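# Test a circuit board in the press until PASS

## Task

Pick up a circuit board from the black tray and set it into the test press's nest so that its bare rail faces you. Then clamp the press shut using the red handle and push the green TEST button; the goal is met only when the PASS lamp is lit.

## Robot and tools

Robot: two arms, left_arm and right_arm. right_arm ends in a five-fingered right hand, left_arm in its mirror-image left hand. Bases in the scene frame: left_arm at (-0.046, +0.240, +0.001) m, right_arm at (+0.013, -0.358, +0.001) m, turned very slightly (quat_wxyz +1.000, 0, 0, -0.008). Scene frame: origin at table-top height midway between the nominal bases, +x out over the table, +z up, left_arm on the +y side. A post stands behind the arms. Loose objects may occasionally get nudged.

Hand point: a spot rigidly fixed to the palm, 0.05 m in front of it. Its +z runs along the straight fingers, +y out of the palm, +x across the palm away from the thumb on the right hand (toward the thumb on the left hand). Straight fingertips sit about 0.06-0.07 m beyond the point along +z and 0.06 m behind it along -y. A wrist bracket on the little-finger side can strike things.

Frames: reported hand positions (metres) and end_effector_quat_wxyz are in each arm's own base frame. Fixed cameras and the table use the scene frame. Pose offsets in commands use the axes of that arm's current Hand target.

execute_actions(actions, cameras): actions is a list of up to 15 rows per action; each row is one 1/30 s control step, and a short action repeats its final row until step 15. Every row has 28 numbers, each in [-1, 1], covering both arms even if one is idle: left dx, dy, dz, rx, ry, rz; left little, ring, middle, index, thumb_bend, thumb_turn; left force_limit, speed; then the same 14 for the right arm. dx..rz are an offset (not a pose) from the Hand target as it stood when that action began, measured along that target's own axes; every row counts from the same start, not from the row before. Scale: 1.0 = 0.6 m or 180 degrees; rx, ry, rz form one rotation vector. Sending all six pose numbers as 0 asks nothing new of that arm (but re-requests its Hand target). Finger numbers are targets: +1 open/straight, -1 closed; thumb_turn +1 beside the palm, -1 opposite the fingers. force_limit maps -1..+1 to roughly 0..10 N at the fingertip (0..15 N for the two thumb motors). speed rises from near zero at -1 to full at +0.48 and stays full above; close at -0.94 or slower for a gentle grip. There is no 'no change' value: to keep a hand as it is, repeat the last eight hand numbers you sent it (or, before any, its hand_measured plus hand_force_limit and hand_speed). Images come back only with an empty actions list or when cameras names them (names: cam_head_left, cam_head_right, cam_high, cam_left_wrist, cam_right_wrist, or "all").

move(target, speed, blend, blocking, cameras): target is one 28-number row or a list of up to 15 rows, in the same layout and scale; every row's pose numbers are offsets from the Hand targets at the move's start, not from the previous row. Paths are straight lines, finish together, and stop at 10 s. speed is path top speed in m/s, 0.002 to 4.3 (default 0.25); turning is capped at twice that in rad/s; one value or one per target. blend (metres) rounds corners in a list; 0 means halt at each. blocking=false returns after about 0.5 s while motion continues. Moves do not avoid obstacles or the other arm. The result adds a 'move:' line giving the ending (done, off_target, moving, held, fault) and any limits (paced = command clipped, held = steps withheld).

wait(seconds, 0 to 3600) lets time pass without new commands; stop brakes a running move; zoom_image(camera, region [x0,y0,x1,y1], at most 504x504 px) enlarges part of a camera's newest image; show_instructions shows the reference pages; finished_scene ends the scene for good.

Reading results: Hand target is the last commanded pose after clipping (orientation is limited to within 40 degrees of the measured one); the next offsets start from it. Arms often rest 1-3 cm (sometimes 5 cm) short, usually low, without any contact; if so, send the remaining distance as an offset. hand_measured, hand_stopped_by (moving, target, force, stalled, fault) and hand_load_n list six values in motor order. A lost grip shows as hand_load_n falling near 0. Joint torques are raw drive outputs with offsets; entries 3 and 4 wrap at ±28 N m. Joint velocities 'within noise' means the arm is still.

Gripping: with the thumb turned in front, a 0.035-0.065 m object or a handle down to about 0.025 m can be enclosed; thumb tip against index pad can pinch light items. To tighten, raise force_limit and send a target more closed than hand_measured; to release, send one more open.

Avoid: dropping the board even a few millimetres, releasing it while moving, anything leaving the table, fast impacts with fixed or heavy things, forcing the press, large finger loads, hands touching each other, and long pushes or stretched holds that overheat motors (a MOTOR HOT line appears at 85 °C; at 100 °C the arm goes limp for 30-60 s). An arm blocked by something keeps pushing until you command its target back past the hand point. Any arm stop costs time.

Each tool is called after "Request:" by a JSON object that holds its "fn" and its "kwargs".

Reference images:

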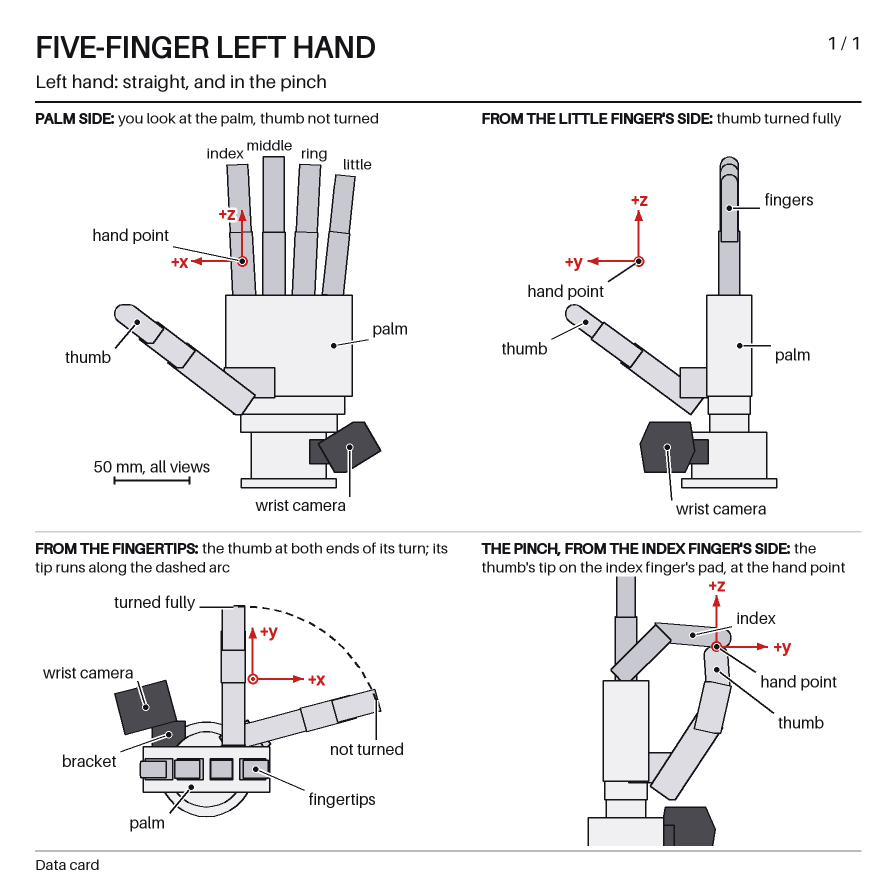

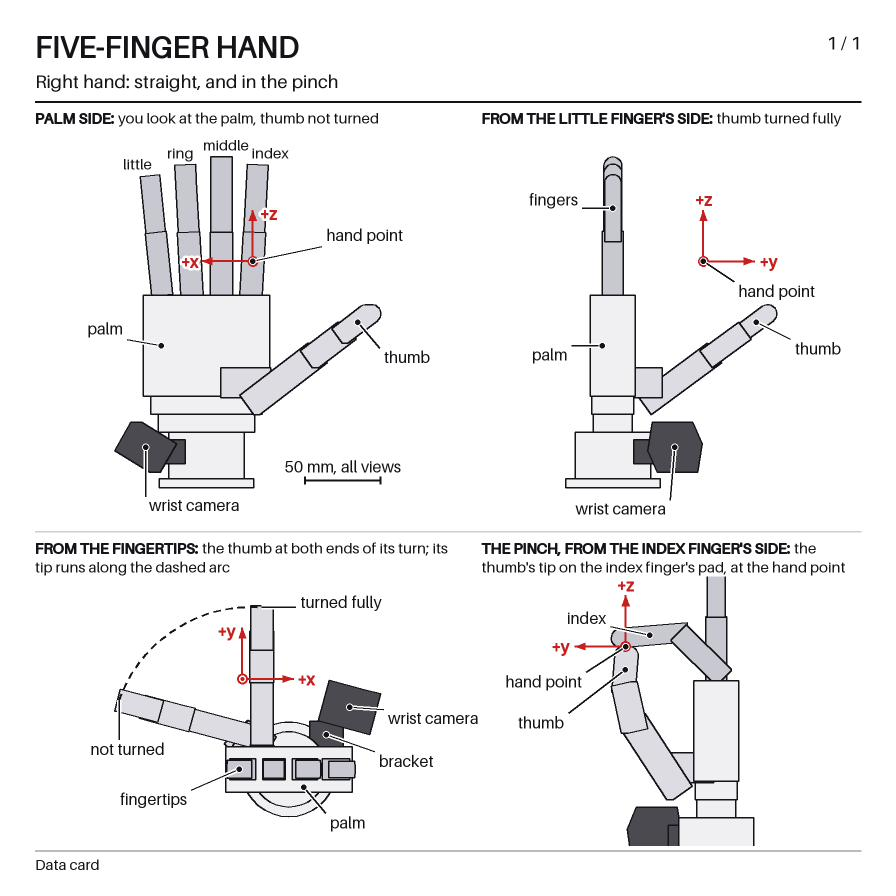

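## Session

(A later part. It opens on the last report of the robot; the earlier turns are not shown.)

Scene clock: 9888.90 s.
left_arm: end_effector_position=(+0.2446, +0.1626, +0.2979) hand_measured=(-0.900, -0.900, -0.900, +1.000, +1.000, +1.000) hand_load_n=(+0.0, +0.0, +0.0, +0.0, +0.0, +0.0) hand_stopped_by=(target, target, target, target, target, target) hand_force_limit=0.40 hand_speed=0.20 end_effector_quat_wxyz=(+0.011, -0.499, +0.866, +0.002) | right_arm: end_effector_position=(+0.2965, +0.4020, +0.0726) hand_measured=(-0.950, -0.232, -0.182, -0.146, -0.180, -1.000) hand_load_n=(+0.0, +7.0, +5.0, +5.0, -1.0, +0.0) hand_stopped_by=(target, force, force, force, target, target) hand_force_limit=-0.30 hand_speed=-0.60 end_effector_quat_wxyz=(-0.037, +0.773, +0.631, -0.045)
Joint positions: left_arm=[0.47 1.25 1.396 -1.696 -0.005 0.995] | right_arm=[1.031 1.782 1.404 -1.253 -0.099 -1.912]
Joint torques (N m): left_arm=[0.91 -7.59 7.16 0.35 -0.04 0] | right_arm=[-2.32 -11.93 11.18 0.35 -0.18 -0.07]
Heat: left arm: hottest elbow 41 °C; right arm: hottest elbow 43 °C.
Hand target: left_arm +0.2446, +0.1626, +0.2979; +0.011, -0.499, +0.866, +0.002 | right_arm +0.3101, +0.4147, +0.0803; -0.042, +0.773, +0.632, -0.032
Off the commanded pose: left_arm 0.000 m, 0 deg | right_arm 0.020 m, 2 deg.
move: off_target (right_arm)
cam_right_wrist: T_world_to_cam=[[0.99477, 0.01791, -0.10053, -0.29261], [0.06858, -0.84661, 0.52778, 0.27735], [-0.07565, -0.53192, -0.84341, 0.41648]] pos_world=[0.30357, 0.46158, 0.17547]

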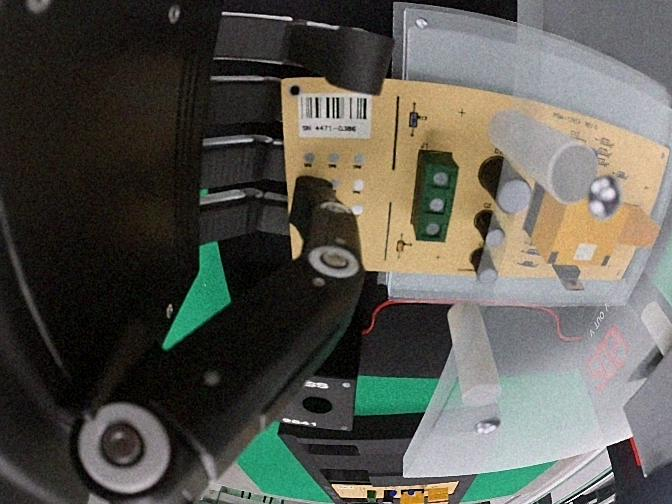

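Request:
{"fn": "move", "kwargs": {"target": [0,0,0,0,0,0,-0.9,-0.9,-0.9,1,1,1,0.4,0.2,0,0.0005,0.005,0,0,0,-0.95,-0.45,-0.4,-0.35,-0.18,-1,-0.3,-0.6], "speed": 0.02}}

Scene clock: 9897.50 s.
left_arm: end_effector_position=(+0.2446, +0.1626, +0.2979) hand_measured=(-0.900, -0.900, -0.900, +1.000, +1.000, +1.000) hand_load_n=(+0.0, +0.0, +0.0, +0.0, +0.0, +0.0) hand_stopped_by=(target, target, target, target, target, target) hand_force_limit=0.40 hand_speed=0.20 end_effector_quat_wxyz=(+0.011, -0.499, +0.866, +0.002) | right_arm: end_effector_position=(+0.2965, +0.4020, +0.0723) hand_measured=(-0.950, -0.232, -0.182, -0.146, -0.180, -1.000) hand_load_n=(+0.0, +6.5, +4.5, +5.0, -1.0, +0.0) hand_stopped_by=(target, force, force, force, target, target) hand_force_limit=-0.30 hand_speed=-0.60 end_effector_quat_wxyz=(-0.036, +0.773, +0.631, -0.045)
Joint positions: left_arm=[0.47 1.25 1.396 -1.696 -0.005 0.995] | right_arm=[1.031 1.783 1.404 -1.253 -0.099 -1.912]
Joint torques (N m): left_arm=[0.91 -7.59 7.16 0.36 -0.04 0.01] | right_arm=[-2.32 -11.81 10.82 0.64 -0.18 -0.07]
Heat: left arm: hottest elbow 41 °C; right arm: hottest elbow 43 °C.
Hand target: left_arm +0.2446, +0.1626, +0.2979; +0.011, -0.499, +0.866, +0.002 | right_arm +0.3101, +0.4147, +0.0773; -0.042, +0.773, +0.632, -0.032
Off the commanded pose: left_arm 0.000 m, 0 deg | right_arm 0.019 m, 2 deg.
move: off_target (right_arm)

Request:
{"fn": "move", "kwargs": {"target": [0,0,0,0,0,0,-0.9,-0.9,-0.9,1,1,1,0.4,0.2,-0.0045,-0.0018,0.0035,0,0,0,-0.95,-0.45,-0.4,-0.35,-0.18,-1,-0.3,-0.6], "speed": 0.02}}

Request:
{"fn": "move", "kwargs": {"target": [0,0,0,0,0,0,-0.9,-0.9,-0.9,1,1,1,0.4,0.2,-0.0045,-0.0018,0.0035,0,0,0,-0.95,-0.45,-0.4,-0.35,-0.18,-1,-0.3,-0.6], "speed": 0.02}}

Scene clock: 9914.03 s.
left_arm: end_effector_position=(+0.2446, +0.1626, +0.2979) hand_measured=(-0.900, -0.900, -0.900, +1.000, +1.000, +1.000) hand_load_n=(+0.0, +0.0, +0.0, +0.0, +0.0, +0.0) hand_stopped_by=(target, target, target, target, target, target) hand_force_limit=0.40 hand_speed=0.20 end_effector_quat_wxyz=(+0.011, -0.499, +0.866, +0.002) | right_arm: end_effector_position=(+0.2965, +0.4020, +0.0723) hand_measured=(-0.950, -0.232, -0.182, -0.146, -0.180, -1.000) hand_load_n=(+0.0, +6.5, +5.0, +5.0, -0.5, +0.0) hand_stopped_by=(target, force, force, force, target, target) hand_force_limit=-0.30 hand_speed=-0.60 end_effector_quat_wxyz=(-0.036, +0.773, +0.631, -0.045)
Joint positions: left_arm=[0.47 1.25 1.396 -1.696 -0.005 0.995] | right_arm=[1.031 1.783 1.404 -1.253 -0.099 -1.912]
Joint torques (N m): left_arm=[0.85 -7.59 7.15 0.35 -0.04 0.01] | right_arm=[-2.26 -12.16 9.77 0.91 -0.18 -0.07]
Heat: left arm: hottest elbow 41 °C; right arm: hottest elbow 43 °C.
Hand target: left_arm +0.2446, +0.1626, +0.2979; +0.011, -0.499, +0.866, +0.002 | right_arm +0.3082, +0.4123, +0.0753; -0.042, +0.773, +0.632, -0.032
Off the commanded pose: left_arm 0.000 m, 0 deg | right_arm 0.016 m, 2 deg.
move: off_target (right_arm)

Scene clock: 9914.53 s.
left_arm: end_effector_position=(+0.2446, +0.1626, +0.2979) hand_measured=(-0.900, -0.900, -0.900, +1.000, +1.000, +1.000) hand_load_n=(+0.0, +0.0, +0.0, +0.0, +0.0, +0.0) hand_stopped_by=(target, target, target, target, target, target) hand_force_limit=0.40 hand_speed=0.20 end_effector_quat_wxyz=(+0.011, -0.499, +0.866, +0.002) | right_arm: end_effector_position=(+0.2966, +0.4023, +0.0722) hand_measured=(-0.950, -0.232, -0.182, -0.146, -0.180, -1.000) hand_load_n=(+0.0, +6.5, +5.0, +5.0, -0.5, +0.0) hand_stopped_by=(target, force, force, force, target, target) hand_force_limit=-0.30 hand_speed=-0.60 end_effector_quat_wxyz=(-0.037, +0.773, +0.631, -0.045)
Joint positions: left_arm=[0.47 1.25 1.396 -1.696 -0.005 0.995] | right_arm=[1.031 1.783 1.404 -1.252 -0.1 -1.912]
Joint torques (N m): left_arm=[0.79 -7.59 7.16 0.38 -0.05 0.01] | right_arm=[-2.26 -12.45 8.75 1.16 -0.19 -0.07]
Heat: left arm: hottest elbow 41 °C; right arm: hottest elbow 43 °C.
Hand target: left_arm +0.2446, +0.1626, +0.2979; +0.011, -0.499, +0.866, +0.002 | right_arm +0.3064, +0.4100, +0.0733; -0.043, +0.773, +0.632, -0.032
Off the commanded pose: left_arm 0.000 m, 0 deg | right_arm 0.012 m, 2 deg.
move: off_target (right_arm)

Request:
{"fn": "move", "kwargs": {"target": [0,0,0,0,0,0,-0.9,-0.9,-0.9,1,1,1,0.4,0.2,-0.003,-0.0012,0.0035,0,0,0,-0.95,-0.45,-0.4,-0.35,-0.18,-1,-0.3,-0.6], "speed": 0.02}}

Request:
{"fn": "move", "kwargs": {"target": [0,0,0,0,0,0,-0.9,-0.9,-0.9,1,1,1,0.4,0.2,-0.003,-0.0012,0.0035,0,0,0,-0.95,-0.45,-0.4,-0.35,-0.18,-1,-0.3,-0.6], "speed": 0.02, "cameras": ["cam_right_wrist"]}}

Scene clock: 9936.07 s.
left_arm: end_effector_position=(+0.2446, +0.1626, +0.2979) hand_measured=(-0.900, -0.900, -0.900, +1.000, +1.000, +1.000) hand_load_n=(+0.0, +0.5, +0.0, +0.0, +0.0, +0.0) hand_stopped_by=(target, target, target, target, target, target) hand_force_limit=0.40 hand_speed=0.20 end_effector_quat_wxyz=(+0.011, -0.499, +0.866, +0.002) | right_arm: end_effector_position=(+0.2968, +0.4025, +0.0722) hand_measured=(-0.950, -0.232, -0.182, -0.146, -0.180, -1.000) hand_load_n=(+0.0, +6.5, +4.5, +5.0, -1.0, +0.0) hand_stopped_by=(target, force, force, force, target, target) hand_force_limit=-0.30 hand_speed=-0.60 end_effector_quat_wxyz=(-0.037, +0.773, +0.632, -0.044)
Joint positions: left_arm=[0.47 1.25 1.396 -1.696 -0.005 0.995] | right_arm=[1.031 1.783 1.404 -1.251 -0.1 -1.912]
Joint torques (N m): left_arm=[0.91 -7.59 7.16 0.36 -0.04 0.01] | right_arm=[-2.26 -12.63 7.91 1.36 -0.18 -0.06]
Heat: left arm: hottest elbow 41 °C; right arm: hottest elbow 42 °C.
Hand target: left_arm +0.2446, +0.1626, +0.2979; +0.011, -0.499, +0.866, +0.002 | right_arm +0.3051, +0.4084, +0.0713; -0.043, +0.773, +0.632, -0.032
Off the commanded pose: left_arm 0.000 m, 0 deg | right_arm 0.010 m, 2 deg.
move: done

Scene clock: 9936.57 s.
left_arm: end_effector_position=(+0.2446, +0.1626, +0.2979) hand_measured=(-0.900, -0.900, -0.900, +1.000, +1.000, +1.000) hand_load_n=(+0.0, +0.0, +0.0, +0.0, +0.0, +0.0) hand_stopped_by=(target, target, target, target, target, target) hand_force_limit=0.40 hand_speed=0.20 end_effector_quat_wxyz=(+0.011, -0.499, +0.866, +0.002) | right_arm: end_effector_position=(+0.2969, +0.4029, +0.0714) hand_measured=(-0.950, -0.232, -0.182, -0.146, -0.180, -1.000) hand_load_n=(+0.0, +5.0, +4.5, +5.5, -1.0, +0.0) hand_stopped_by=(target, force, force, force, target, target) hand_force_limit=-0.30 hand_speed=-0.60 end_effector_quat_wxyz=(-0.038, +0.773, +0.632, -0.043)
Joint positions: left_arm=[0.47 1.25 1.396 -1.696 -0.005 0.995] | right_arm=[1.031 1.783 1.402 -1.246 -0.1 -1.912]
Joint torques (N m): left_arm=[0.85 -7.59 7.15 0.35 -0.04 0.01] | right_arm=[-2.26 -12.81 7.28 1.5 -0.17 -0.06]
Heat: left arm: hottest elbow 41 °C; right arm: hottest elbow 42 °C.
Hand target: left_arm +0.2446, +0.1626, +0.2979; +0.011, -0.499, +0.866, +0.002 | right_arm +0.3038, +0.4069, +0.0693; -0.043, +0.773, +0.632, -0.032
Off the commanded pose: left_arm 0.000 m, 0 deg | right_arm 0.008 m, 1 deg.
move: done
cam_right_wrist: T_world_to_cam=[[0.9949, 0.01826, -0.09916, -0.29335], [0.06787, -0.84852, 0.52479, 0.2799], [-0.07456, -0.52884, -0.84544, 0.41452]] pos_world=[0.30377, 0.46207, 0.17447]

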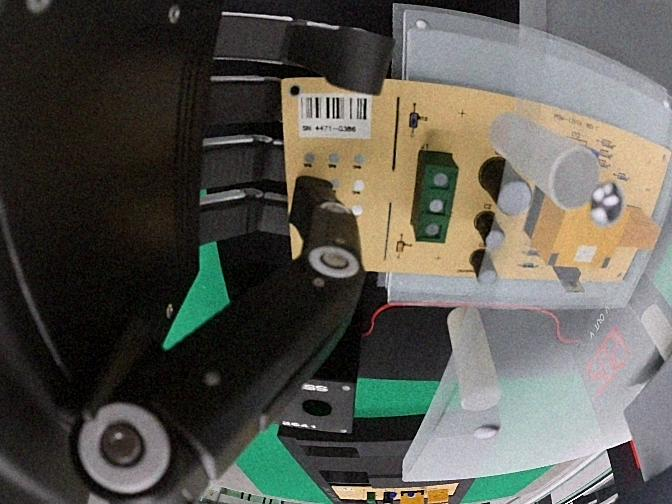

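Request:
{"fn": "zoom_image", "kwargs": {"camera": "cam_right_wrist", "region": [380, 230, 480, 310]}}

Request:
{"fn": "zoom_image", "kwargs": {"camera": "cam_right_wrist", "region": [590, 220, 671, 310]}}

Request:
{"fn": "zoom_image", "kwargs": {"camera": "cam_right_wrist", "region": [370, 40, 471, 130]}}

Scaled by 5.040 from the camera's image (finer frame: 960x720).

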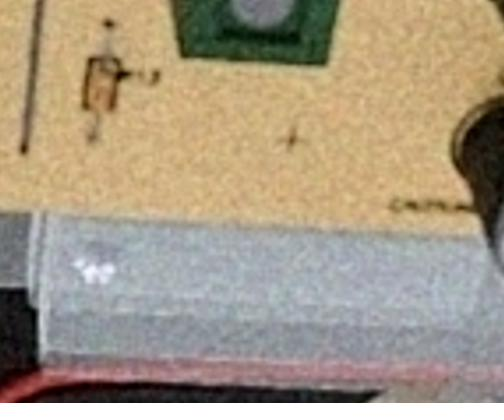

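Scaled by 5.600 from the camera's image (finer frame: 960x720).

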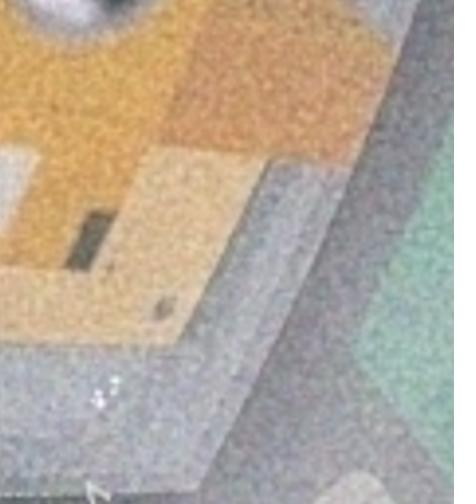

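Scaled by 4.990 from the camera's image (finer frame: 960x720).

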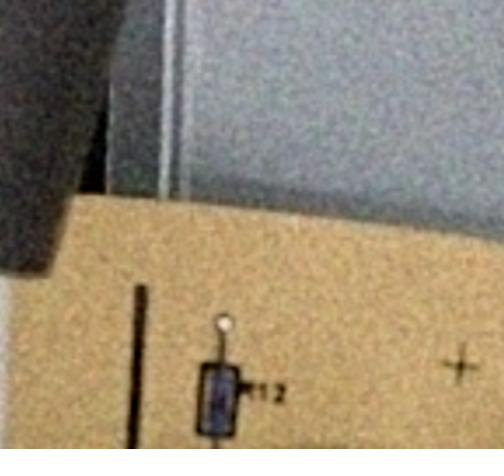

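Request:
{"fn": "zoom_image", "kwargs": {"camera": "cam_right_wrist", "region": [384, 262, 444, 302]}}

Request:
{"fn": "zoom_image", "kwargs": {"camera": "cam_right_wrist", "region": [400, 60, 460, 100]}}

Request:
{"fn": "zoom_image", "kwargs": {"camera": "cam_right_wrist", "region": [620, 110, 671, 170]}}

Scaled by 8.400 from the camera's image (finer frame: 960x720).

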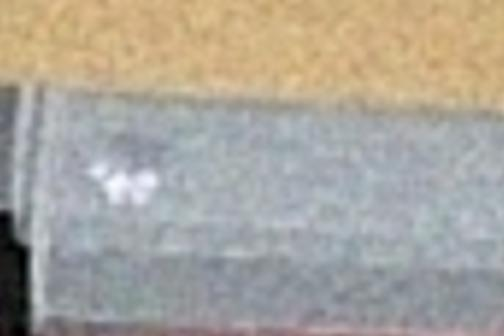

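Scaled by 8.400 from the camera's image (finer frame: 960x720).

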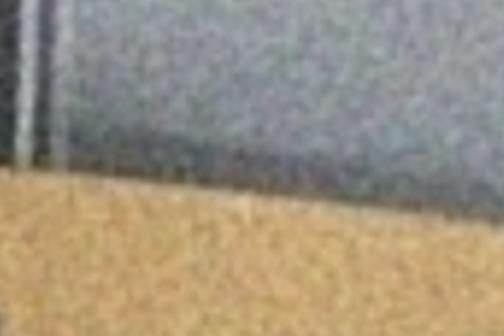

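Scaled by 8.400 from the camera's image (finer frame: 960x720).

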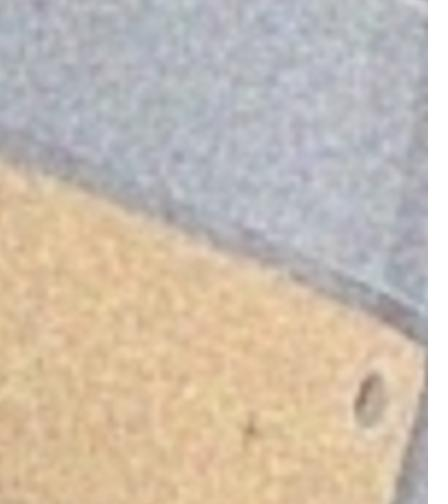

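Request:
{"fn": "zoom_image", "kwargs": {"camera": "cam_right_wrist", "region": [605, 262, 645, 297]}}

Request:
{"fn": "zoom_image", "kwargs": {"camera": "cam_right_wrist", "region": [560, 256, 610, 296]}}

Request:
{"fn": "zoom_image", "kwargs": {"camera": "cam_right_wrist", "region": [625, 226, 665, 266]}}

Scaled by 12.600 from the camera's image (finer frame: 960x720).

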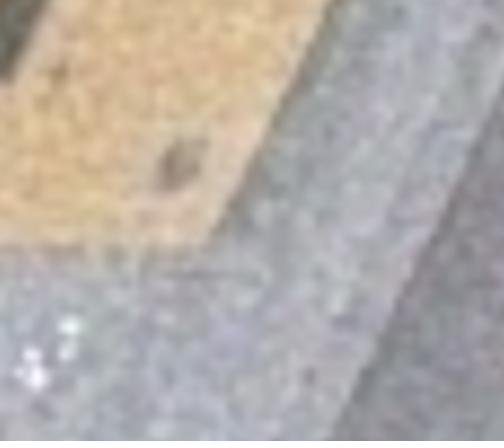

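Scaled by 10.080 from the camera's image (finer frame: 960x720).

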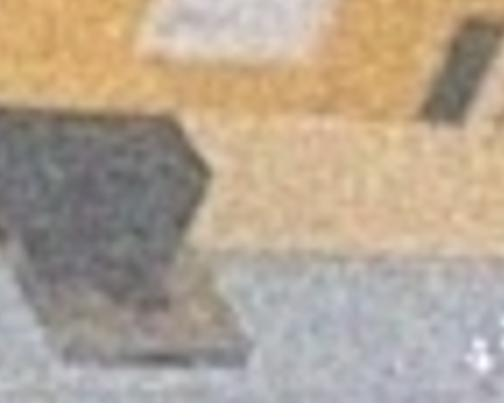

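Scaled by 12.600 from the camera's image (finer frame: 960x720).

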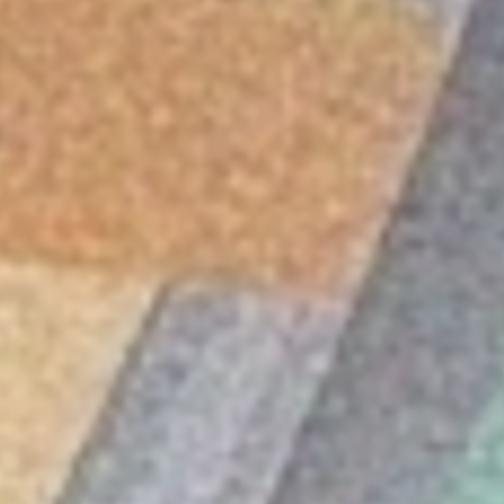

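Request:
{"fn": "move", "kwargs": {"target": [0,0,0,0,0,0,-0.9,-0.9,-0.9,1,1,1,0.4,0.2,-0.0005,0.0003,0.0025,0,0,0,-0.95,-0.45,-0.4,-0.35,-0.18,-1,-0.3,-0.6], "speed": 0.02, "cameras": ["cam_right_wrist"]}}

Scene clock: 10008.10 s.
left_arm: end_effector_position=(+0.2446, +0.1626, +0.2979) hand_measured=(-0.900, -0.900, -0.900, +1.000, +1.000, +1.000) hand_load_n=(+0.0, +0.0, +0.0, +0.0, +0.0, +0.0) hand_stopped_by=(target, target, target, target, target, target) hand_force_limit=0.40 hand_speed=0.20 end_effector_quat_wxyz=(+0.011, -0.499, +0.866, +0.002) | right_arm: end_effector_position=(+0.2969, +0.4030, +0.0707) hand_measured=(-0.950, -0.232, -0.182, -0.146, -0.180, -1.000) hand_load_n=(+0.0, +4.5, +5.0, +5.5, -1.0, +0.0) hand_stopped_by=(target, force, force, force, target, target) hand_force_limit=-0.30 hand_speed=-0.60 end_effector_quat_wxyz=(-0.038, +0.773, +0.631, -0.043)
Joint positions: left_arm=[0.47 1.25 1.396 -1.696 -0.005 0.995] | right_arm=[1.031 1.783 1.4 -1.243 -0.101 -1.912]
Joint torques (N m): left_arm=[0.85 -7.65 7.15 0.34 -0.05 0.01] | right_arm=[-2.26 -12.69 7.17 1.48 -0.15 -0.06]
Heat: left arm: hottest elbow 41 °C; right arm: hottest elbow 38 °C.
Hand target: left_arm +0.2446, +0.1626, +0.2979; +0.011, -0.499, +0.866, +0.002 | right_arm +0.3038, +0.4065, +0.0678; -0.043, +0.773, +0.632, -0.032
Off the commanded pose: left_arm 0.000 m, 0 deg | right_arm 0.008 m, 1 deg.
move: done
cam_right_wrist: T_world_to_cam=[[0.99495, 0.01794, -0.09873, -0.29336], [0.06727, -0.84933, 0.52356, 0.28098], [-0.07446, -0.52755, -0.84625, 0.41353]] pos_world=[0.30377, 0.46207, 0.17387]

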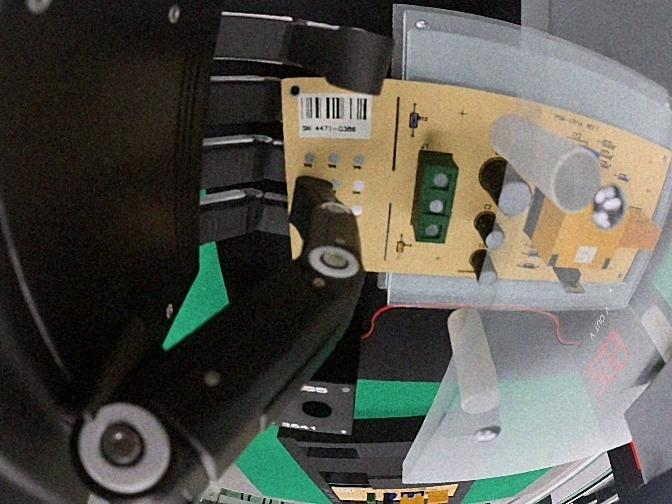

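Request:
{"fn": "zoom_image", "kwargs": {"camera": "cam_right_wrist", "region": [370, 250, 450, 310]}}

Request:
{"fn": "zoom_image", "kwargs": {"camera": "cam_right_wrist", "region": [590, 240, 661, 310]}}

Scaled by 6.300 from the camera's image (finer frame: 960x720).

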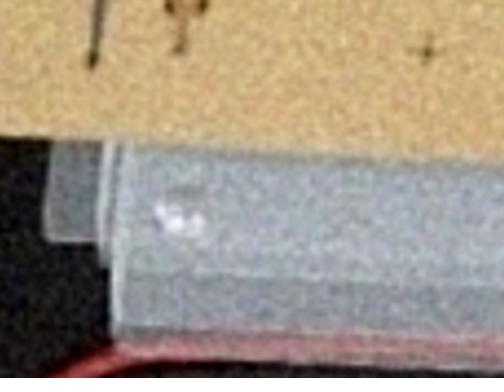

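Scaled by 7.099 from the camera's image (finer frame: 960x720).

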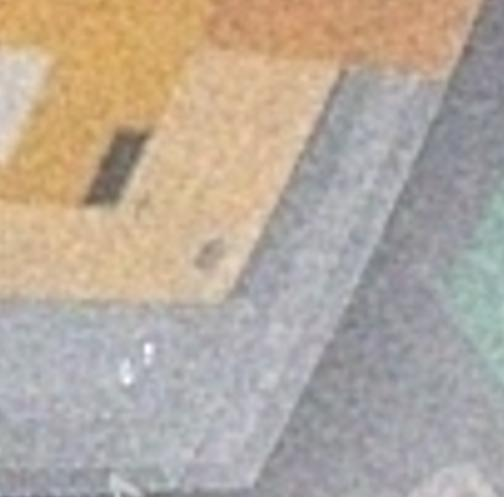

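Request:
{"fn": "move", "kwargs": {"target": [0,0,0,0,0,0,-0.9,-0.9,-0.9,1,1,1,0.4,0.2,-0.0005,0.0003,0.0025,0,0,0,-0.95,-0.45,-0.4,-0.35,-0.18,-1,-0.3,-0.6], "speed": 0.02, "cameras": ["cam_right_wrist"]}}

Scene clock: 10022.73 s.
left_arm: end_effector_position=(+0.2446, +0.1626, +0.2979) hand_measured=(-0.900, -0.900, -0.900, +1.000, +1.000, +1.000) hand_load_n=(+0.0, +0.0, +0.0, +0.0, +0.0, +0.0) hand_stopped_by=(target, target, target, target, target, target) hand_force_limit=0.40 hand_speed=0.20 end_effector_quat_wxyz=(+0.011, -0.499, +0.866, +0.002) | right_arm: end_effector_position=(+0.2969, +0.4033, +0.0700) hand_measured=(-0.950, -0.232, -0.182, -0.146, -0.180, -1.000) hand_load_n=(+0.0, +4.0, +5.0, +5.5, -1.0, +0.0) hand_stopped_by=(target, force, force, force, target, target) hand_force_limit=-0.30 hand_speed=-0.60 end_effector_quat_wxyz=(-0.039, +0.773, +0.631, -0.042)
Joint positions: left_arm=[0.47 1.25 1.396 -1.696 -0.005 0.995] | right_arm=[1.031 1.783 1.398 -1.239 -0.101 -1.912]
Joint torques (N m): left_arm=[0.91 -7.59 7.16 0.36 -0.04 0.01] | right_arm=[-2.2 -12.69 7.1 1.48 -0.13 -0.07]
Heat: left arm: hottest elbow 41 °C; right arm: hottest elbow 38 °C.
Hand target: left_arm +0.2446, +0.1626, +0.2979; +0.011, -0.499, +0.866, +0.002 | right_arm +0.3038, +0.4063, +0.0663; -0.043, +0.773, +0.632, -0.032
Off the commanded pose: left_arm 0.000 m, 0 deg | right_arm 0.008 m, 1 deg.
move: done
cam_right_wrist: T_world_to_cam=[[0.99502, 0.01782, -0.09804, -0.2935], [0.06666, -0.85032, 0.52203, 0.28219], [-0.07407, -0.52597, -0.84727, 0.41234]] pos_world=[0.30377, 0.46206, 0.17328]

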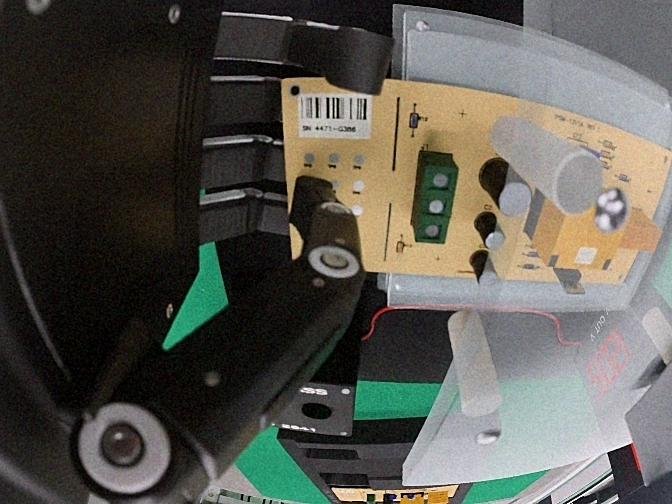

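Request:
{"fn": "zoom_image", "kwargs": {"camera": "cam_right_wrist", "region": [370, 250, 450, 310]}}

Request:
{"fn": "zoom_image", "kwargs": {"camera": "cam_right_wrist", "region": [590, 240, 661, 310]}}

Request:
{"fn": "zoom_image", "kwargs": {"camera": "cam_right_wrist", "region": [380, 50, 460, 110]}}

Scaled by 6.300 from the camera's image (finer frame: 960x720).

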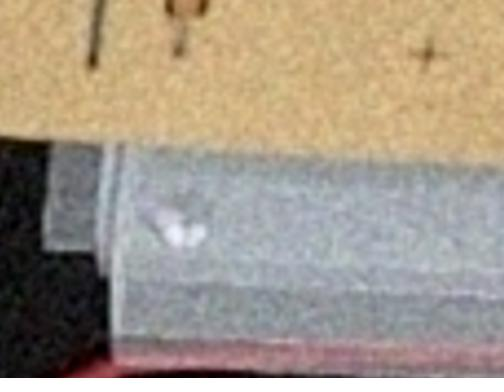

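Scaled by 7.099 from the camera's image (finer frame: 960x720).

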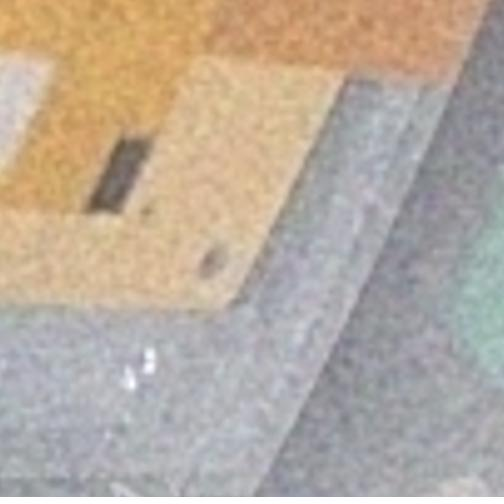

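Scaled by 6.300 from the camera's image (finer frame: 960x720).

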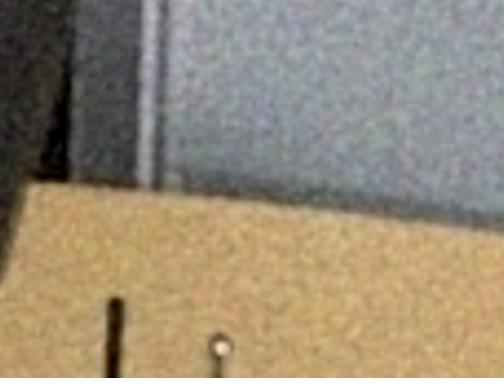

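Request:
{"fn": "move", "kwargs": {"target": [0,0,0,0,0,0,-0.9,-0.9,-0.9,1,1,1,0.4,0.2,0.0021,-0.0045,0.0005,0,0,0,-0.95,-0.45,-0.4,-0.35,-0.18,-1,-0.3,-0.6], "speed": 0.02}}

Request:
{"fn": "move", "kwargs": {"target": [0,0,0,0,0,0,-0.9,-0.9,-0.9,1,1,1,0.4,0.2,0.0014,-0.003,0.0003,0,0,0,-0.95,-0.45,-0.4,-0.35,-0.18,-1,-0.3,-0.6], "speed": 0.02}}

Scene clock: 10061.77 s.
left_arm: end_effector_position=(+0.2446, +0.1626, +0.2979) hand_measured=(-0.900, -0.900, -0.900, +1.000, +1.000, +1.000) hand_load_n=(+0.0, +0.0, +0.0, +0.0, +0.0, +0.0) hand_stopped_by=(target, target, target, target, target, target) hand_force_limit=0.40 hand_speed=0.20 end_effector_quat_wxyz=(+0.011, -0.499, +0.866, +0.002) | right_arm: end_effector_position=(+0.2969, +0.4033, +0.0700) hand_measured=(-0.950, -0.232, -0.182, -0.146, -0.180, -1.000) hand_load_n=(+0.0, +4.0, +5.0, +6.0, -1.0, +0.0) hand_stopped_by=(target, force, force, force, target, target) hand_force_limit=-0.30 hand_speed=-0.60 end_effector_quat_wxyz=(-0.039, +0.774, +0.631, -0.042)
Joint positions: left_arm=[0.47 1.25 1.396 -1.696 -0.005 0.995] | right_arm=[1.031 1.783 1.398 -1.239 -0.101 -1.911]
Joint torques (N m): left_arm=[0.85 -7.65 7.15 0.38 -0.04 0] | right_arm=[-1.67 -12.69 7.15 1.52 -0.15 -0.02]
Heat: left arm: hottest elbow 41 °C; right arm: hottest elbow 38 °C.
Hand target: left_arm +0.2446, +0.1626, +0.2979; +0.011, -0.499, +0.866, +0.002 | right_arm +0.3014, +0.4081, +0.0663; -0.043, +0.773, +0.632, -0.032
Off the commanded pose: left_arm 0.000 m, 0 deg | right_arm 0.007 m, 1 deg.
move: done

Scene clock: 10062.27 s.
left_arm: end_effector_position=(+0.2446, +0.1626, +0.2979) hand_measured=(-0.900, -0.900, -0.900, +1.000, +1.000, +1.000) hand_load_n=(+0.0, +0.0, +0.0, +0.0, +0.0, +0.0) hand_stopped_by=(target, target, target, target, target, target) hand_force_limit=0.40 hand_speed=0.20 end_effector_quat_wxyz=(+0.011, -0.499, +0.866, +0.002) | right_arm: end_effector_position=(+0.2969, +0.4033, +0.0700) hand_measured=(-0.950, -0.232, -0.182, -0.146, -0.180, -1.000) hand_load_n=(+0.0, +4.0, +5.0, +5.5, -1.0, +0.0) hand_stopped_by=(target, force, force, force, target, target) hand_force_limit=-0.30 hand_speed=-0.60 end_effector_quat_wxyz=(-0.039, +0.774, +0.630, -0.042)
Joint positions: left_arm=[0.47 1.25 1.396 -1.696 -0.005 0.995] | right_arm=[1.031 1.783 1.398 -1.238 -0.101 -1.909]
Joint torques (N m): left_arm=[0.85 -7.65 7.15 0.38 -0.04 0.01] | right_arm=[-1.61 -12.57 7.23 1.51 -0.15 0.01]
Heat: left arm: hottest elbow 41 °C; right arm: hottest elbow 38 °C.
Hand target: left_arm +0.2446, +0.1626, +0.2979; +0.011, -0.499, +0.866, +0.002 | right_arm +0.2998, +0.4092, +0.0663; -0.043, +0.773, +0.632, -0.032
Off the commanded pose: left_arm 0.000 m, 0 deg | right_arm 0.008 m, 1 deg.
move: done

Request:
{"fn": "move", "kwargs": {"target": [0,0,0,0,0,0,-0.9,-0.9,-0.9,1,1,1,0.4,0.2,0.0014,-0.003,0.0003,0,0,0,-0.95,-0.45,-0.4,-0.35,-0.18,-1,-0.3,-0.6], "speed": 0.02}}

Request:
{"fn": "move", "kwargs": {"target": [0,0,0,0,0,0,-0.9,-0.9,-0.9,1,1,1,0.4,0.2,0.0007,-0.0015,0.00015,0,0,0,-0.95,-0.45,-0.4,-0.35,-0.18,-1,-0.3,-0.6], "speed": 0.02, "cameras": ["cam_right_wrist"]}}

Scene clock: 10077.37 s.
left_arm: end_effector_position=(+0.2446, +0.1626, +0.2979) hand_measured=(-0.900, -0.900, -0.900, +1.000, +1.000, +1.000) hand_load_n=(-0.5, +0.0, +0.5, +0.0, +0.0, +0.0) hand_stopped_by=(target, target, target, target, target, target) hand_force_limit=0.40 hand_speed=0.20 end_effector_quat_wxyz=(+0.011, -0.499, +0.866, +0.002) | right_arm: end_effector_position=(+0.2960, +0.4041, +0.0700) hand_measured=(-0.950, -0.232, -0.182, -0.146, -0.180, -1.000) hand_load_n=(+0.0, +5.0, +5.0, +5.5, -1.0, +0.0) hand_stopped_by=(target, force, force, force, target, target) hand_force_limit=-0.30 hand_speed=-0.60 end_effector_quat_wxyz=(-0.039, +0.774, +0.630, -0.041)
Joint positions: left_arm=[0.47 1.25 1.396 -1.696 -0.005 0.995] | right_arm=[1.034 1.783 1.398 -1.237 -0.101 -1.906]
Joint torques (N m): left_arm=[0.85 -7.53 7.16 0.38 -0.04 0] | right_arm=[-1.38 -12.63 7.23 1.46 -0.15 0.01]
Heat: left arm: hottest elbow 41 °C; right arm: hottest elbow 38 °C.
Hand target: left_arm +0.2446, +0.1626, +0.2979; +0.011, -0.499, +0.866, +0.002 | right_arm +0.2981, +0.4106, +0.0664; -0.043, +0.773, +0.632, -0.032
Off the commanded pose: left_arm 0.000 m, 0 deg | right_arm 0.008 m, 1 deg.
move: done

Scene clock: 10077.87 s.
left_arm: end_effector_position=(+0.2446, +0.1626, +0.2979) hand_measured=(-0.900, -0.900, -0.900, +1.000, +1.000, +1.000) hand_load_n=(+0.0, +0.0, +0.0, +0.0, +0.0, -0.5) hand_stopped_by=(target, target, target, target, target, target) hand_force_limit=0.40 hand_speed=0.20 end_effector_quat_wxyz=(+0.011, -0.499, +0.866, +0.002) | right_arm: end_effector_position=(+0.2960, +0.4041, +0.0700) hand_measured=(-0.950, -0.232, -0.182, -0.146, -0.180, -1.000) hand_load_n=(+0.5, +5.0, +5.0, +5.5, -1.0, +0.0) hand_stopped_by=(target, force, force, force, target, target) hand_force_limit=-0.30 hand_speed=-0.60 end_effector_quat_wxyz=(-0.039, +0.775, +0.630, -0.041)
Joint positions: left_arm=[0.47 1.25 1.396 -1.696 -0.005 0.995] | right_arm=[1.034 1.783 1.398 -1.237 -0.101 -1.905]
Joint torques (N m): left_arm=[0.85 -7.65 7.16 0.35 -0.04 0.01] | right_arm=[-1.26 -12.63 7.27 1.48 -0.16 0.02]
Heat: left arm: hottest elbow 41 °C; right arm: hottest elbow 38 °C.
Hand target: left_arm +0.2446, +0.1626, +0.2979; +0.011, -0.499, +0.866, +0.002 | right_arm +0.2974, +0.4111, +0.0664; -0.043, +0.773, +0.632, -0.032
Off the commanded pose: left_arm 0.000 m, 0 deg | right_arm 0.008 m, 1 deg.
move: done
cam_right_wrist: T_world_to_cam=[[0.99521, 0.01339, -0.09688, -0.29102], [0.06218, -0.85119, 0.52116, 0.28474], [-0.07549, -0.52469, -0.84794, 0.41261]] pos_world=[0.30307, 0.46276, 0.17328]

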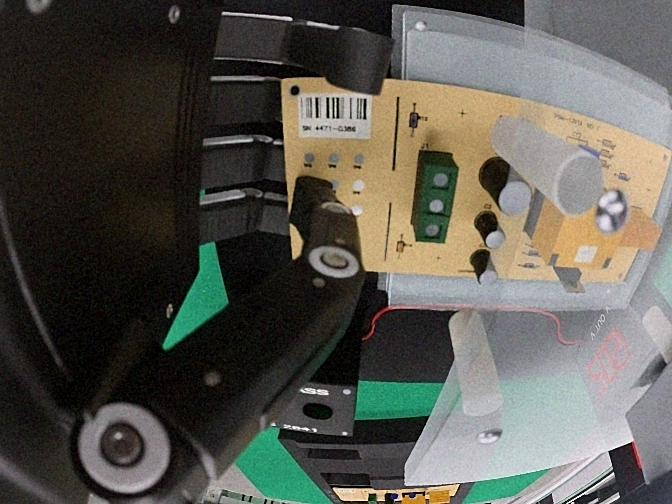

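Request:
{"fn": "zoom_image", "kwargs": {"camera": "cam_right_wrist", "region": [370, 250, 450, 310]}}

Request:
{"fn": "zoom_image", "kwargs": {"camera": "cam_right_wrist", "region": [590, 240, 661, 310]}}

Request:
{"fn": "zoom_image", "kwargs": {"camera": "cam_right_wrist", "region": [380, 50, 460, 110]}}

Request:
{"fn": "zoom_image", "kwargs": {"camera": "cam_right_wrist", "region": [611, 110, 671, 170]}}

Scaled by 6.300 from the camera's image (finer frame: 960x720).

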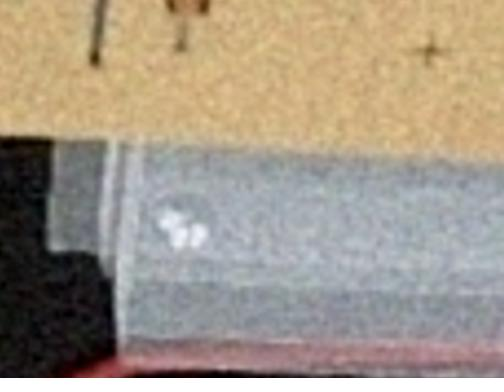

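Scaled by 7.099 from the camera's image (finer frame: 960x720).

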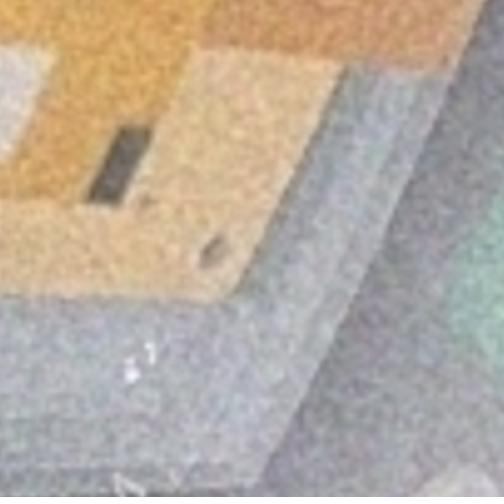

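Scaled by 6.300 from the camera's image (finer frame: 960x720).

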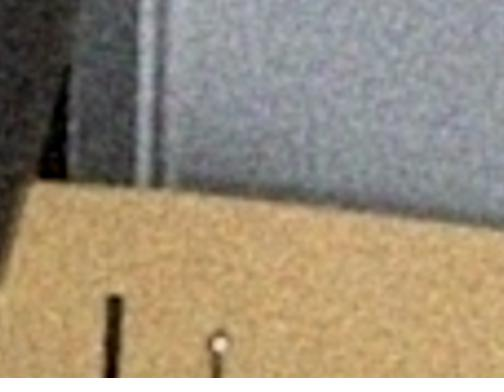

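Scaled by 8.400 from the camera's image (finer frame: 960x720).

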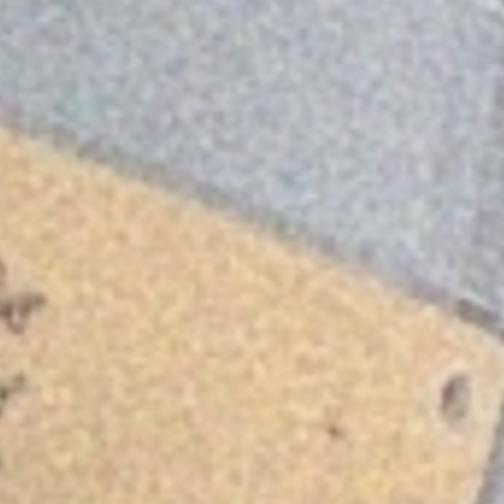

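Request:
{"fn": "zoom_image", "kwargs": {"camera": "cam_right_wrist", "region": [380, 264, 420, 289]}}

Request:
{"fn": "zoom_image", "kwargs": {"camera": "cam_right_wrist", "region": [430, 262, 490, 292]}}

Request:
{"fn": "zoom_image", "kwargs": {"camera": "cam_right_wrist", "region": [606, 262, 646, 292]}}

Scaled by 12.600 from the camera's image (finer frame: 960x720).

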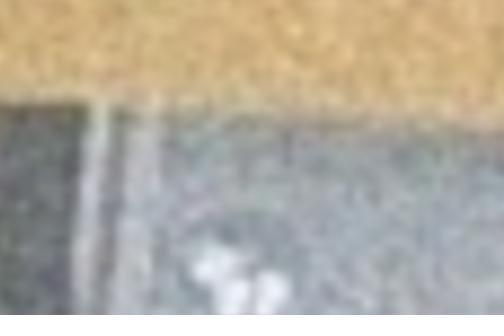

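Scaled by 8.400 from the camera's image (finer frame: 960x720).

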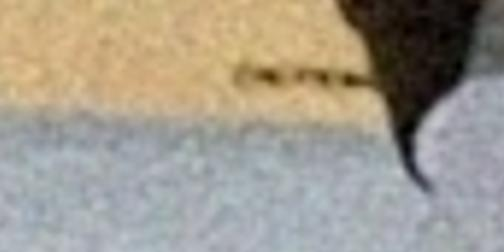

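Scaled by 12.600 from the camera's image (finer frame: 960x720).

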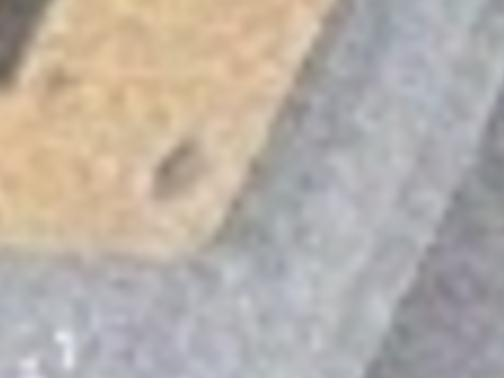

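Request:
{"fn": "zoom_image", "kwargs": {"camera": "cam_right_wrist", "region": [400, 266, 430, 286]}}

Request:
{"fn": "zoom_image", "kwargs": {"camera": "cam_right_wrist", "region": [430, 266, 460, 286]}}

Request:
{"fn": "zoom_image", "kwargs": {"camera": "cam_right_wrist", "region": [500, 260, 560, 300]}}

Scaled by 16.800 from the camera's image (finer frame: 960x720).

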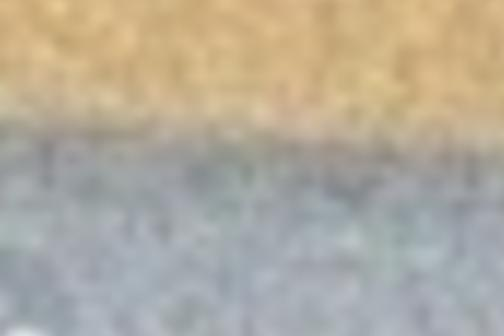

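Scaled by 16.800 from the camera's image (finer frame: 960x720).

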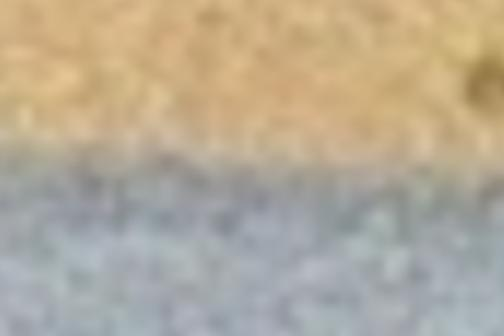

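Scaled by 8.400 from the camera's image (finer frame: 960x720).

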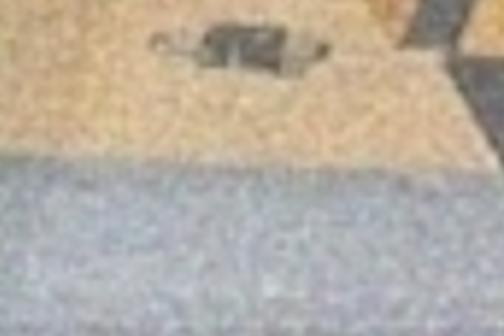

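Request:
{"fn": "move", "kwargs": {"target": [0,0,0,0,0,0,-0.9,-0.9,-0.9,1,1,1,0.4,0.2,0,0,0,0,0,0,-0.95,-0.45,-0.4,-0.35,-0.14,-1,-0.3,-0.94], "speed": 0.02}}

Scene clock: 10140.60 s.
left_arm: end_effector_position=(+0.2446, +0.1626, +0.2979) hand_measured=(-0.900, -0.900, -0.900, +1.000, +1.000, +1.000) hand_load_n=(+0.0, +0.0, +0.0, +0.0, +0.0, +0.0) hand_stopped_by=(target, target, target, target, target, target) hand_force_limit=0.40 hand_speed=0.20 end_effector_quat_wxyz=(+0.011, -0.499, +0.866, +0.002) | right_arm: end_effector_position=(+0.2958, +0.4041, +0.0700) hand_measured=(-0.950, -0.232, -0.182, -0.146, -0.148, -1.000) hand_load_n=(+0.0, +5.0, +5.0, +5.0, -10.5, -0.5) hand_stopped_by=(target, force, force, force, stalled, target) hand_force_limit=-0.30 hand_speed=-0.94 end_effector_quat_wxyz=(-0.039, +0.776, +0.628, -0.041)
Joint positions: left_arm=[0.47 1.25 1.396 -1.696 -0.005 0.995] | right_arm=[1.034 1.783 1.398 -1.236 -0.101 -1.901]
Joint torques (N m): left_arm=[0.85 -7.59 7.17 0.38 -0.04 0.01] | right_arm=[-1.32 -12.69 7.28 1.42 -0.16 -0.02]
Heat: left arm: hottest elbow 41 °C; right arm: hottest elbow 38 °C.
Hand target: left_arm +0.2446, +0.1626, +0.2979; +0.011, -0.499, +0.866, +0.002 | right_arm +0.2973, +0.4111, +0.0664; -0.043, +0.773, +0.632, -0.032
Off the commanded pose: left_arm 0.000 m, 0 deg | right_arm 0.008 m, 1 deg.
move: done

Request:
{"fn": "wait", "kwargs": {"seconds": 0.1, "cameras": ["cam_right_wrist"]}}

Request:
{"fn": "zoom_image", "kwargs": {"camera": "cam_right_wrist", "region": [270, 60, 480, 300]}}

Scene clock: 10161.60 s.
left_arm: end_effector_position=(+0.2446, +0.1626, +0.2979) hand_measured=(-0.900, -0.900, -0.900, +1.000, +1.000, +1.000) hand_load_n=(+0.0, +0.0, +0.0, +0.0, +0.0, +0.0) hand_stopped_by=(target, target, target, target, target, target) hand_force_limit=0.40 hand_speed=0.20 end_effector_quat_wxyz=(+0.011, -0.499, +0.866, +0.002) | right_arm: end_effector_position=(+0.2958, +0.4041, +0.0700) hand_measured=(-0.950, -0.232, -0.182, -0.146, -0.150, -1.000) hand_load_n=(+0.0, +5.0, +4.5, +5.0, -10.0, -0.5) hand_stopped_by=(target, force, force, force, stalled, target) hand_force_limit=-0.30 hand_speed=-0.94 end_effector_quat_wxyz=(-0.039, +0.776, +0.628, -0.041)
Joint positions: left_arm=[0.47 1.25 1.396 -1.696 -0.005 0.995] | right_arm=[1.034 1.783 1.398 -1.236 -0.101 -1.901]
Joint torques (N m): left_arm=[0.85 -7.59 7.17 0.38 -0.04 0.01] | right_arm=[-1.38 -12.63 7.28 1.42 -0.15 -0.03]
Heat: left arm: hottest elbow 41 °C; right arm: hottest elbow 38 °C.
Hand target: left_arm +0.2446, +0.1626, +0.2979; +0.011, -0.499, +0.866, +0.002 | right_arm +0.2973, +0.4111, +0.0664; -0.043, +0.773, +0.632, -0.032
Off the commanded pose: left_arm 0.000 m, 0 deg | right_arm 0.008 m, 1 deg.
wait: 0.10 s; at rest from the start
cam_right_wrist: T_world_to_cam=[[0.99526, 0.00995, -0.09677, -0.28937], [0.05919, -0.85136, 0.52124, 0.28572], [-0.0772, -0.52449, -0.84791, 0.41303]] pos_world=[0.30297, 0.46276, 0.17328]

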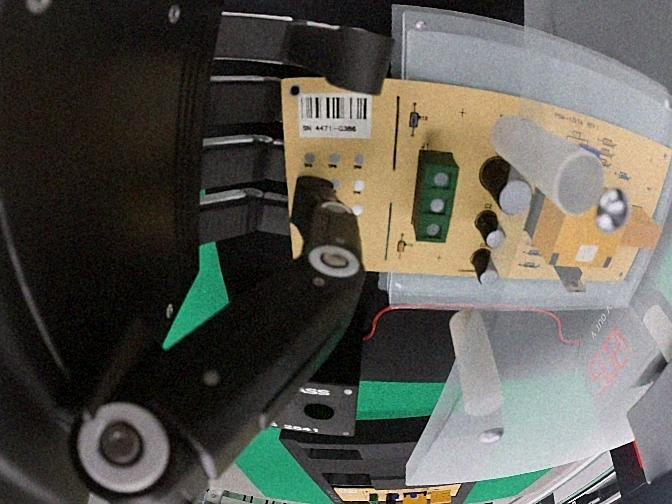

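Scaled by 2.100 from the camera's image (finer frame: 960x720).

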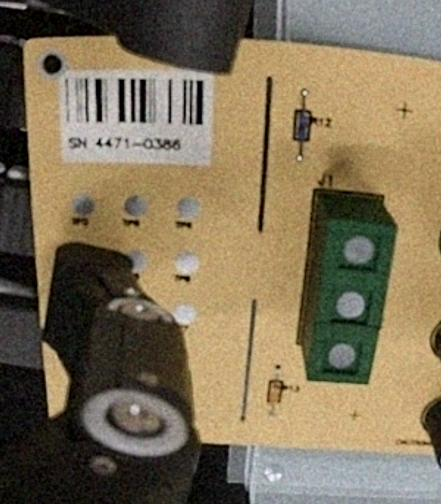

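Request:
{"fn": "move", "kwargs": {"target": [0,0,0,0,0,0,-0.9,-0.9,-0.9,1,1,1,0.4,0.2,0,0,0,0,0,0,-0.95,-0.45,-0.4,-0.35,-0.172,-1,-0.3,-0.94], "speed": 0.02}}

Scene clock: 10192.03 s.
left_arm: end_effector_position=(+0.2446, +0.1626, +0.2979) hand_measured=(-0.900, -0.900, -0.900, +1.000, +1.000, +1.000) hand_load_n=(+0.0, +0.0, +0.0, +0.0, +0.0, +0.0) hand_stopped_by=(target, target, target, target, target, target) hand_force_limit=0.40 hand_speed=0.20 end_effector_quat_wxyz=(+0.011, -0.499, +0.866, +0.002) | right_arm: end_effector_position=(+0.2958, +0.4041, +0.0700) hand_measured=(-0.950, -0.232, -0.182, -0.146, -0.174, -1.000) hand_load_n=(+0.0, +5.0, +4.5, +5.0, -2.5, +0.0) hand_stopped_by=(target, force, force, force, target, target) hand_force_limit=-0.30 hand_speed=-0.94 end_effector_quat_wxyz=(-0.039, +0.776, +0.628, -0.041)
Joint positions: left_arm=[0.47 1.25 1.396 -1.696 -0.005 0.995] | right_arm=[1.034 1.783 1.398 -1.236 -0.101 -1.901]
Joint torques (N m): left_arm=[0.85 -7.65 7.15 0.36 -0.04 0.01] | right_arm=[-1.32 -12.75 7.28 1.47 -0.15 -0.02]
Heat: left arm: hottest elbow 41 °C; right arm: hottest elbow 38 °C.
Hand target: left_arm +0.2446, +0.1626, +0.2979; +0.011, -0.499, +0.866, +0.002 | right_arm +0.2973, +0.4111, +0.0664; -0.042, +0.773, +0.632, -0.032
Off the commanded pose: left_arm 0.000 m, 0 deg | right_arm 0.008 m, 1 deg.
move: done

Request:
{"fn": "move", "kwargs": {"target": [0,0,0,0,0,0,-0.9,-0.9,-0.9,1,1,1,0.4,0.2,0,0,0,0,0,0,-0.95,-0.212,-0.162,-0.126,-0.172,-1,-0.3,-0.94], "speed": 0.02, "cameras": ["cam_right_wrist"]}}

Scene clock: 10200.90 s.
left_arm: end_effector_position=(+0.2446, +0.1626, +0.2979) hand_measured=(-0.900, -0.900, -0.900, +1.000, +1.000, +1.000) hand_load_n=(+0.0, +0.0, +0.0, +0.0, +0.0, +0.0) hand_stopped_by=(target, target, target, target, target, target) hand_force_limit=0.40 hand_speed=0.20 end_effector_quat_wxyz=(+0.011, -0.499, +0.866, +0.002) | right_arm: end_effector_position=(+0.2960, +0.4045, +0.0699) hand_measured=(-0.950, -0.212, -0.162, -0.126, -0.174, -1.000) hand_load_n=(+0.0, +1.5, +1.5, +1.5, -3.0, +0.0) hand_stopped_by=(target, target, target, target, target, target) hand_force_limit=-0.30 hand_speed=-0.94 end_effector_quat_wxyz=(-0.039, +0.776, +0.628, -0.040)
Joint positions: left_arm=[0.47 1.25 1.396 -1.696 -0.005 0.995] | right_arm=[1.034 1.783 1.398 -1.235 -0.101 -1.901]
Joint torques (N m): left_arm=[0.85 -7.59 7.17 0.38 -0.04 0.01] | right_arm=[-1.14 -12.69 7.28 1.42 -0.16 -0.02]
Heat: left arm: hottest elbow 41 °C; right arm: hottest elbow 38 °C.
Hand target: left_arm +0.2446, +0.1626, +0.2979; +0.011, -0.499, +0.866, +0.002 | right_arm +0.2974, +0.4111, +0.0664; -0.043, +0.773, +0.632, -0.032
Off the commanded pose: left_arm 0.000 m, 0 deg | right_arm 0.008 m, 1 deg.
move: done
cam_right_wrist: T_world_to_cam=[[0.99533, 0.01009, -0.09595, -0.28969], [0.05878, -0.85206, 0.52013, 0.28656], [-0.07651, -0.52334, -0.84868, 0.41267]] pos_world=[0.30307, 0.46305, 0.17338]

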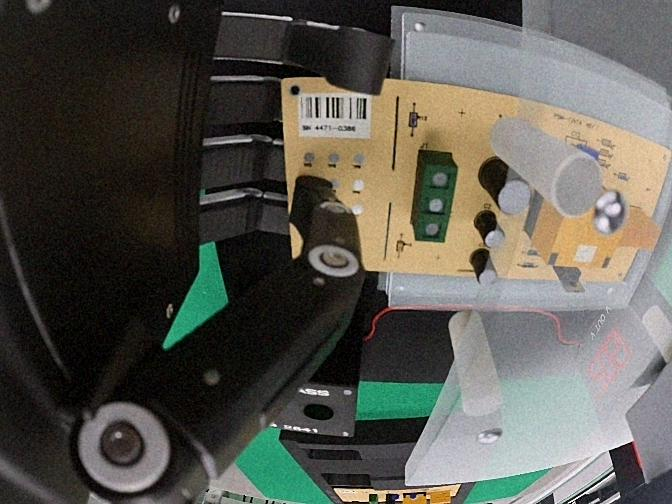

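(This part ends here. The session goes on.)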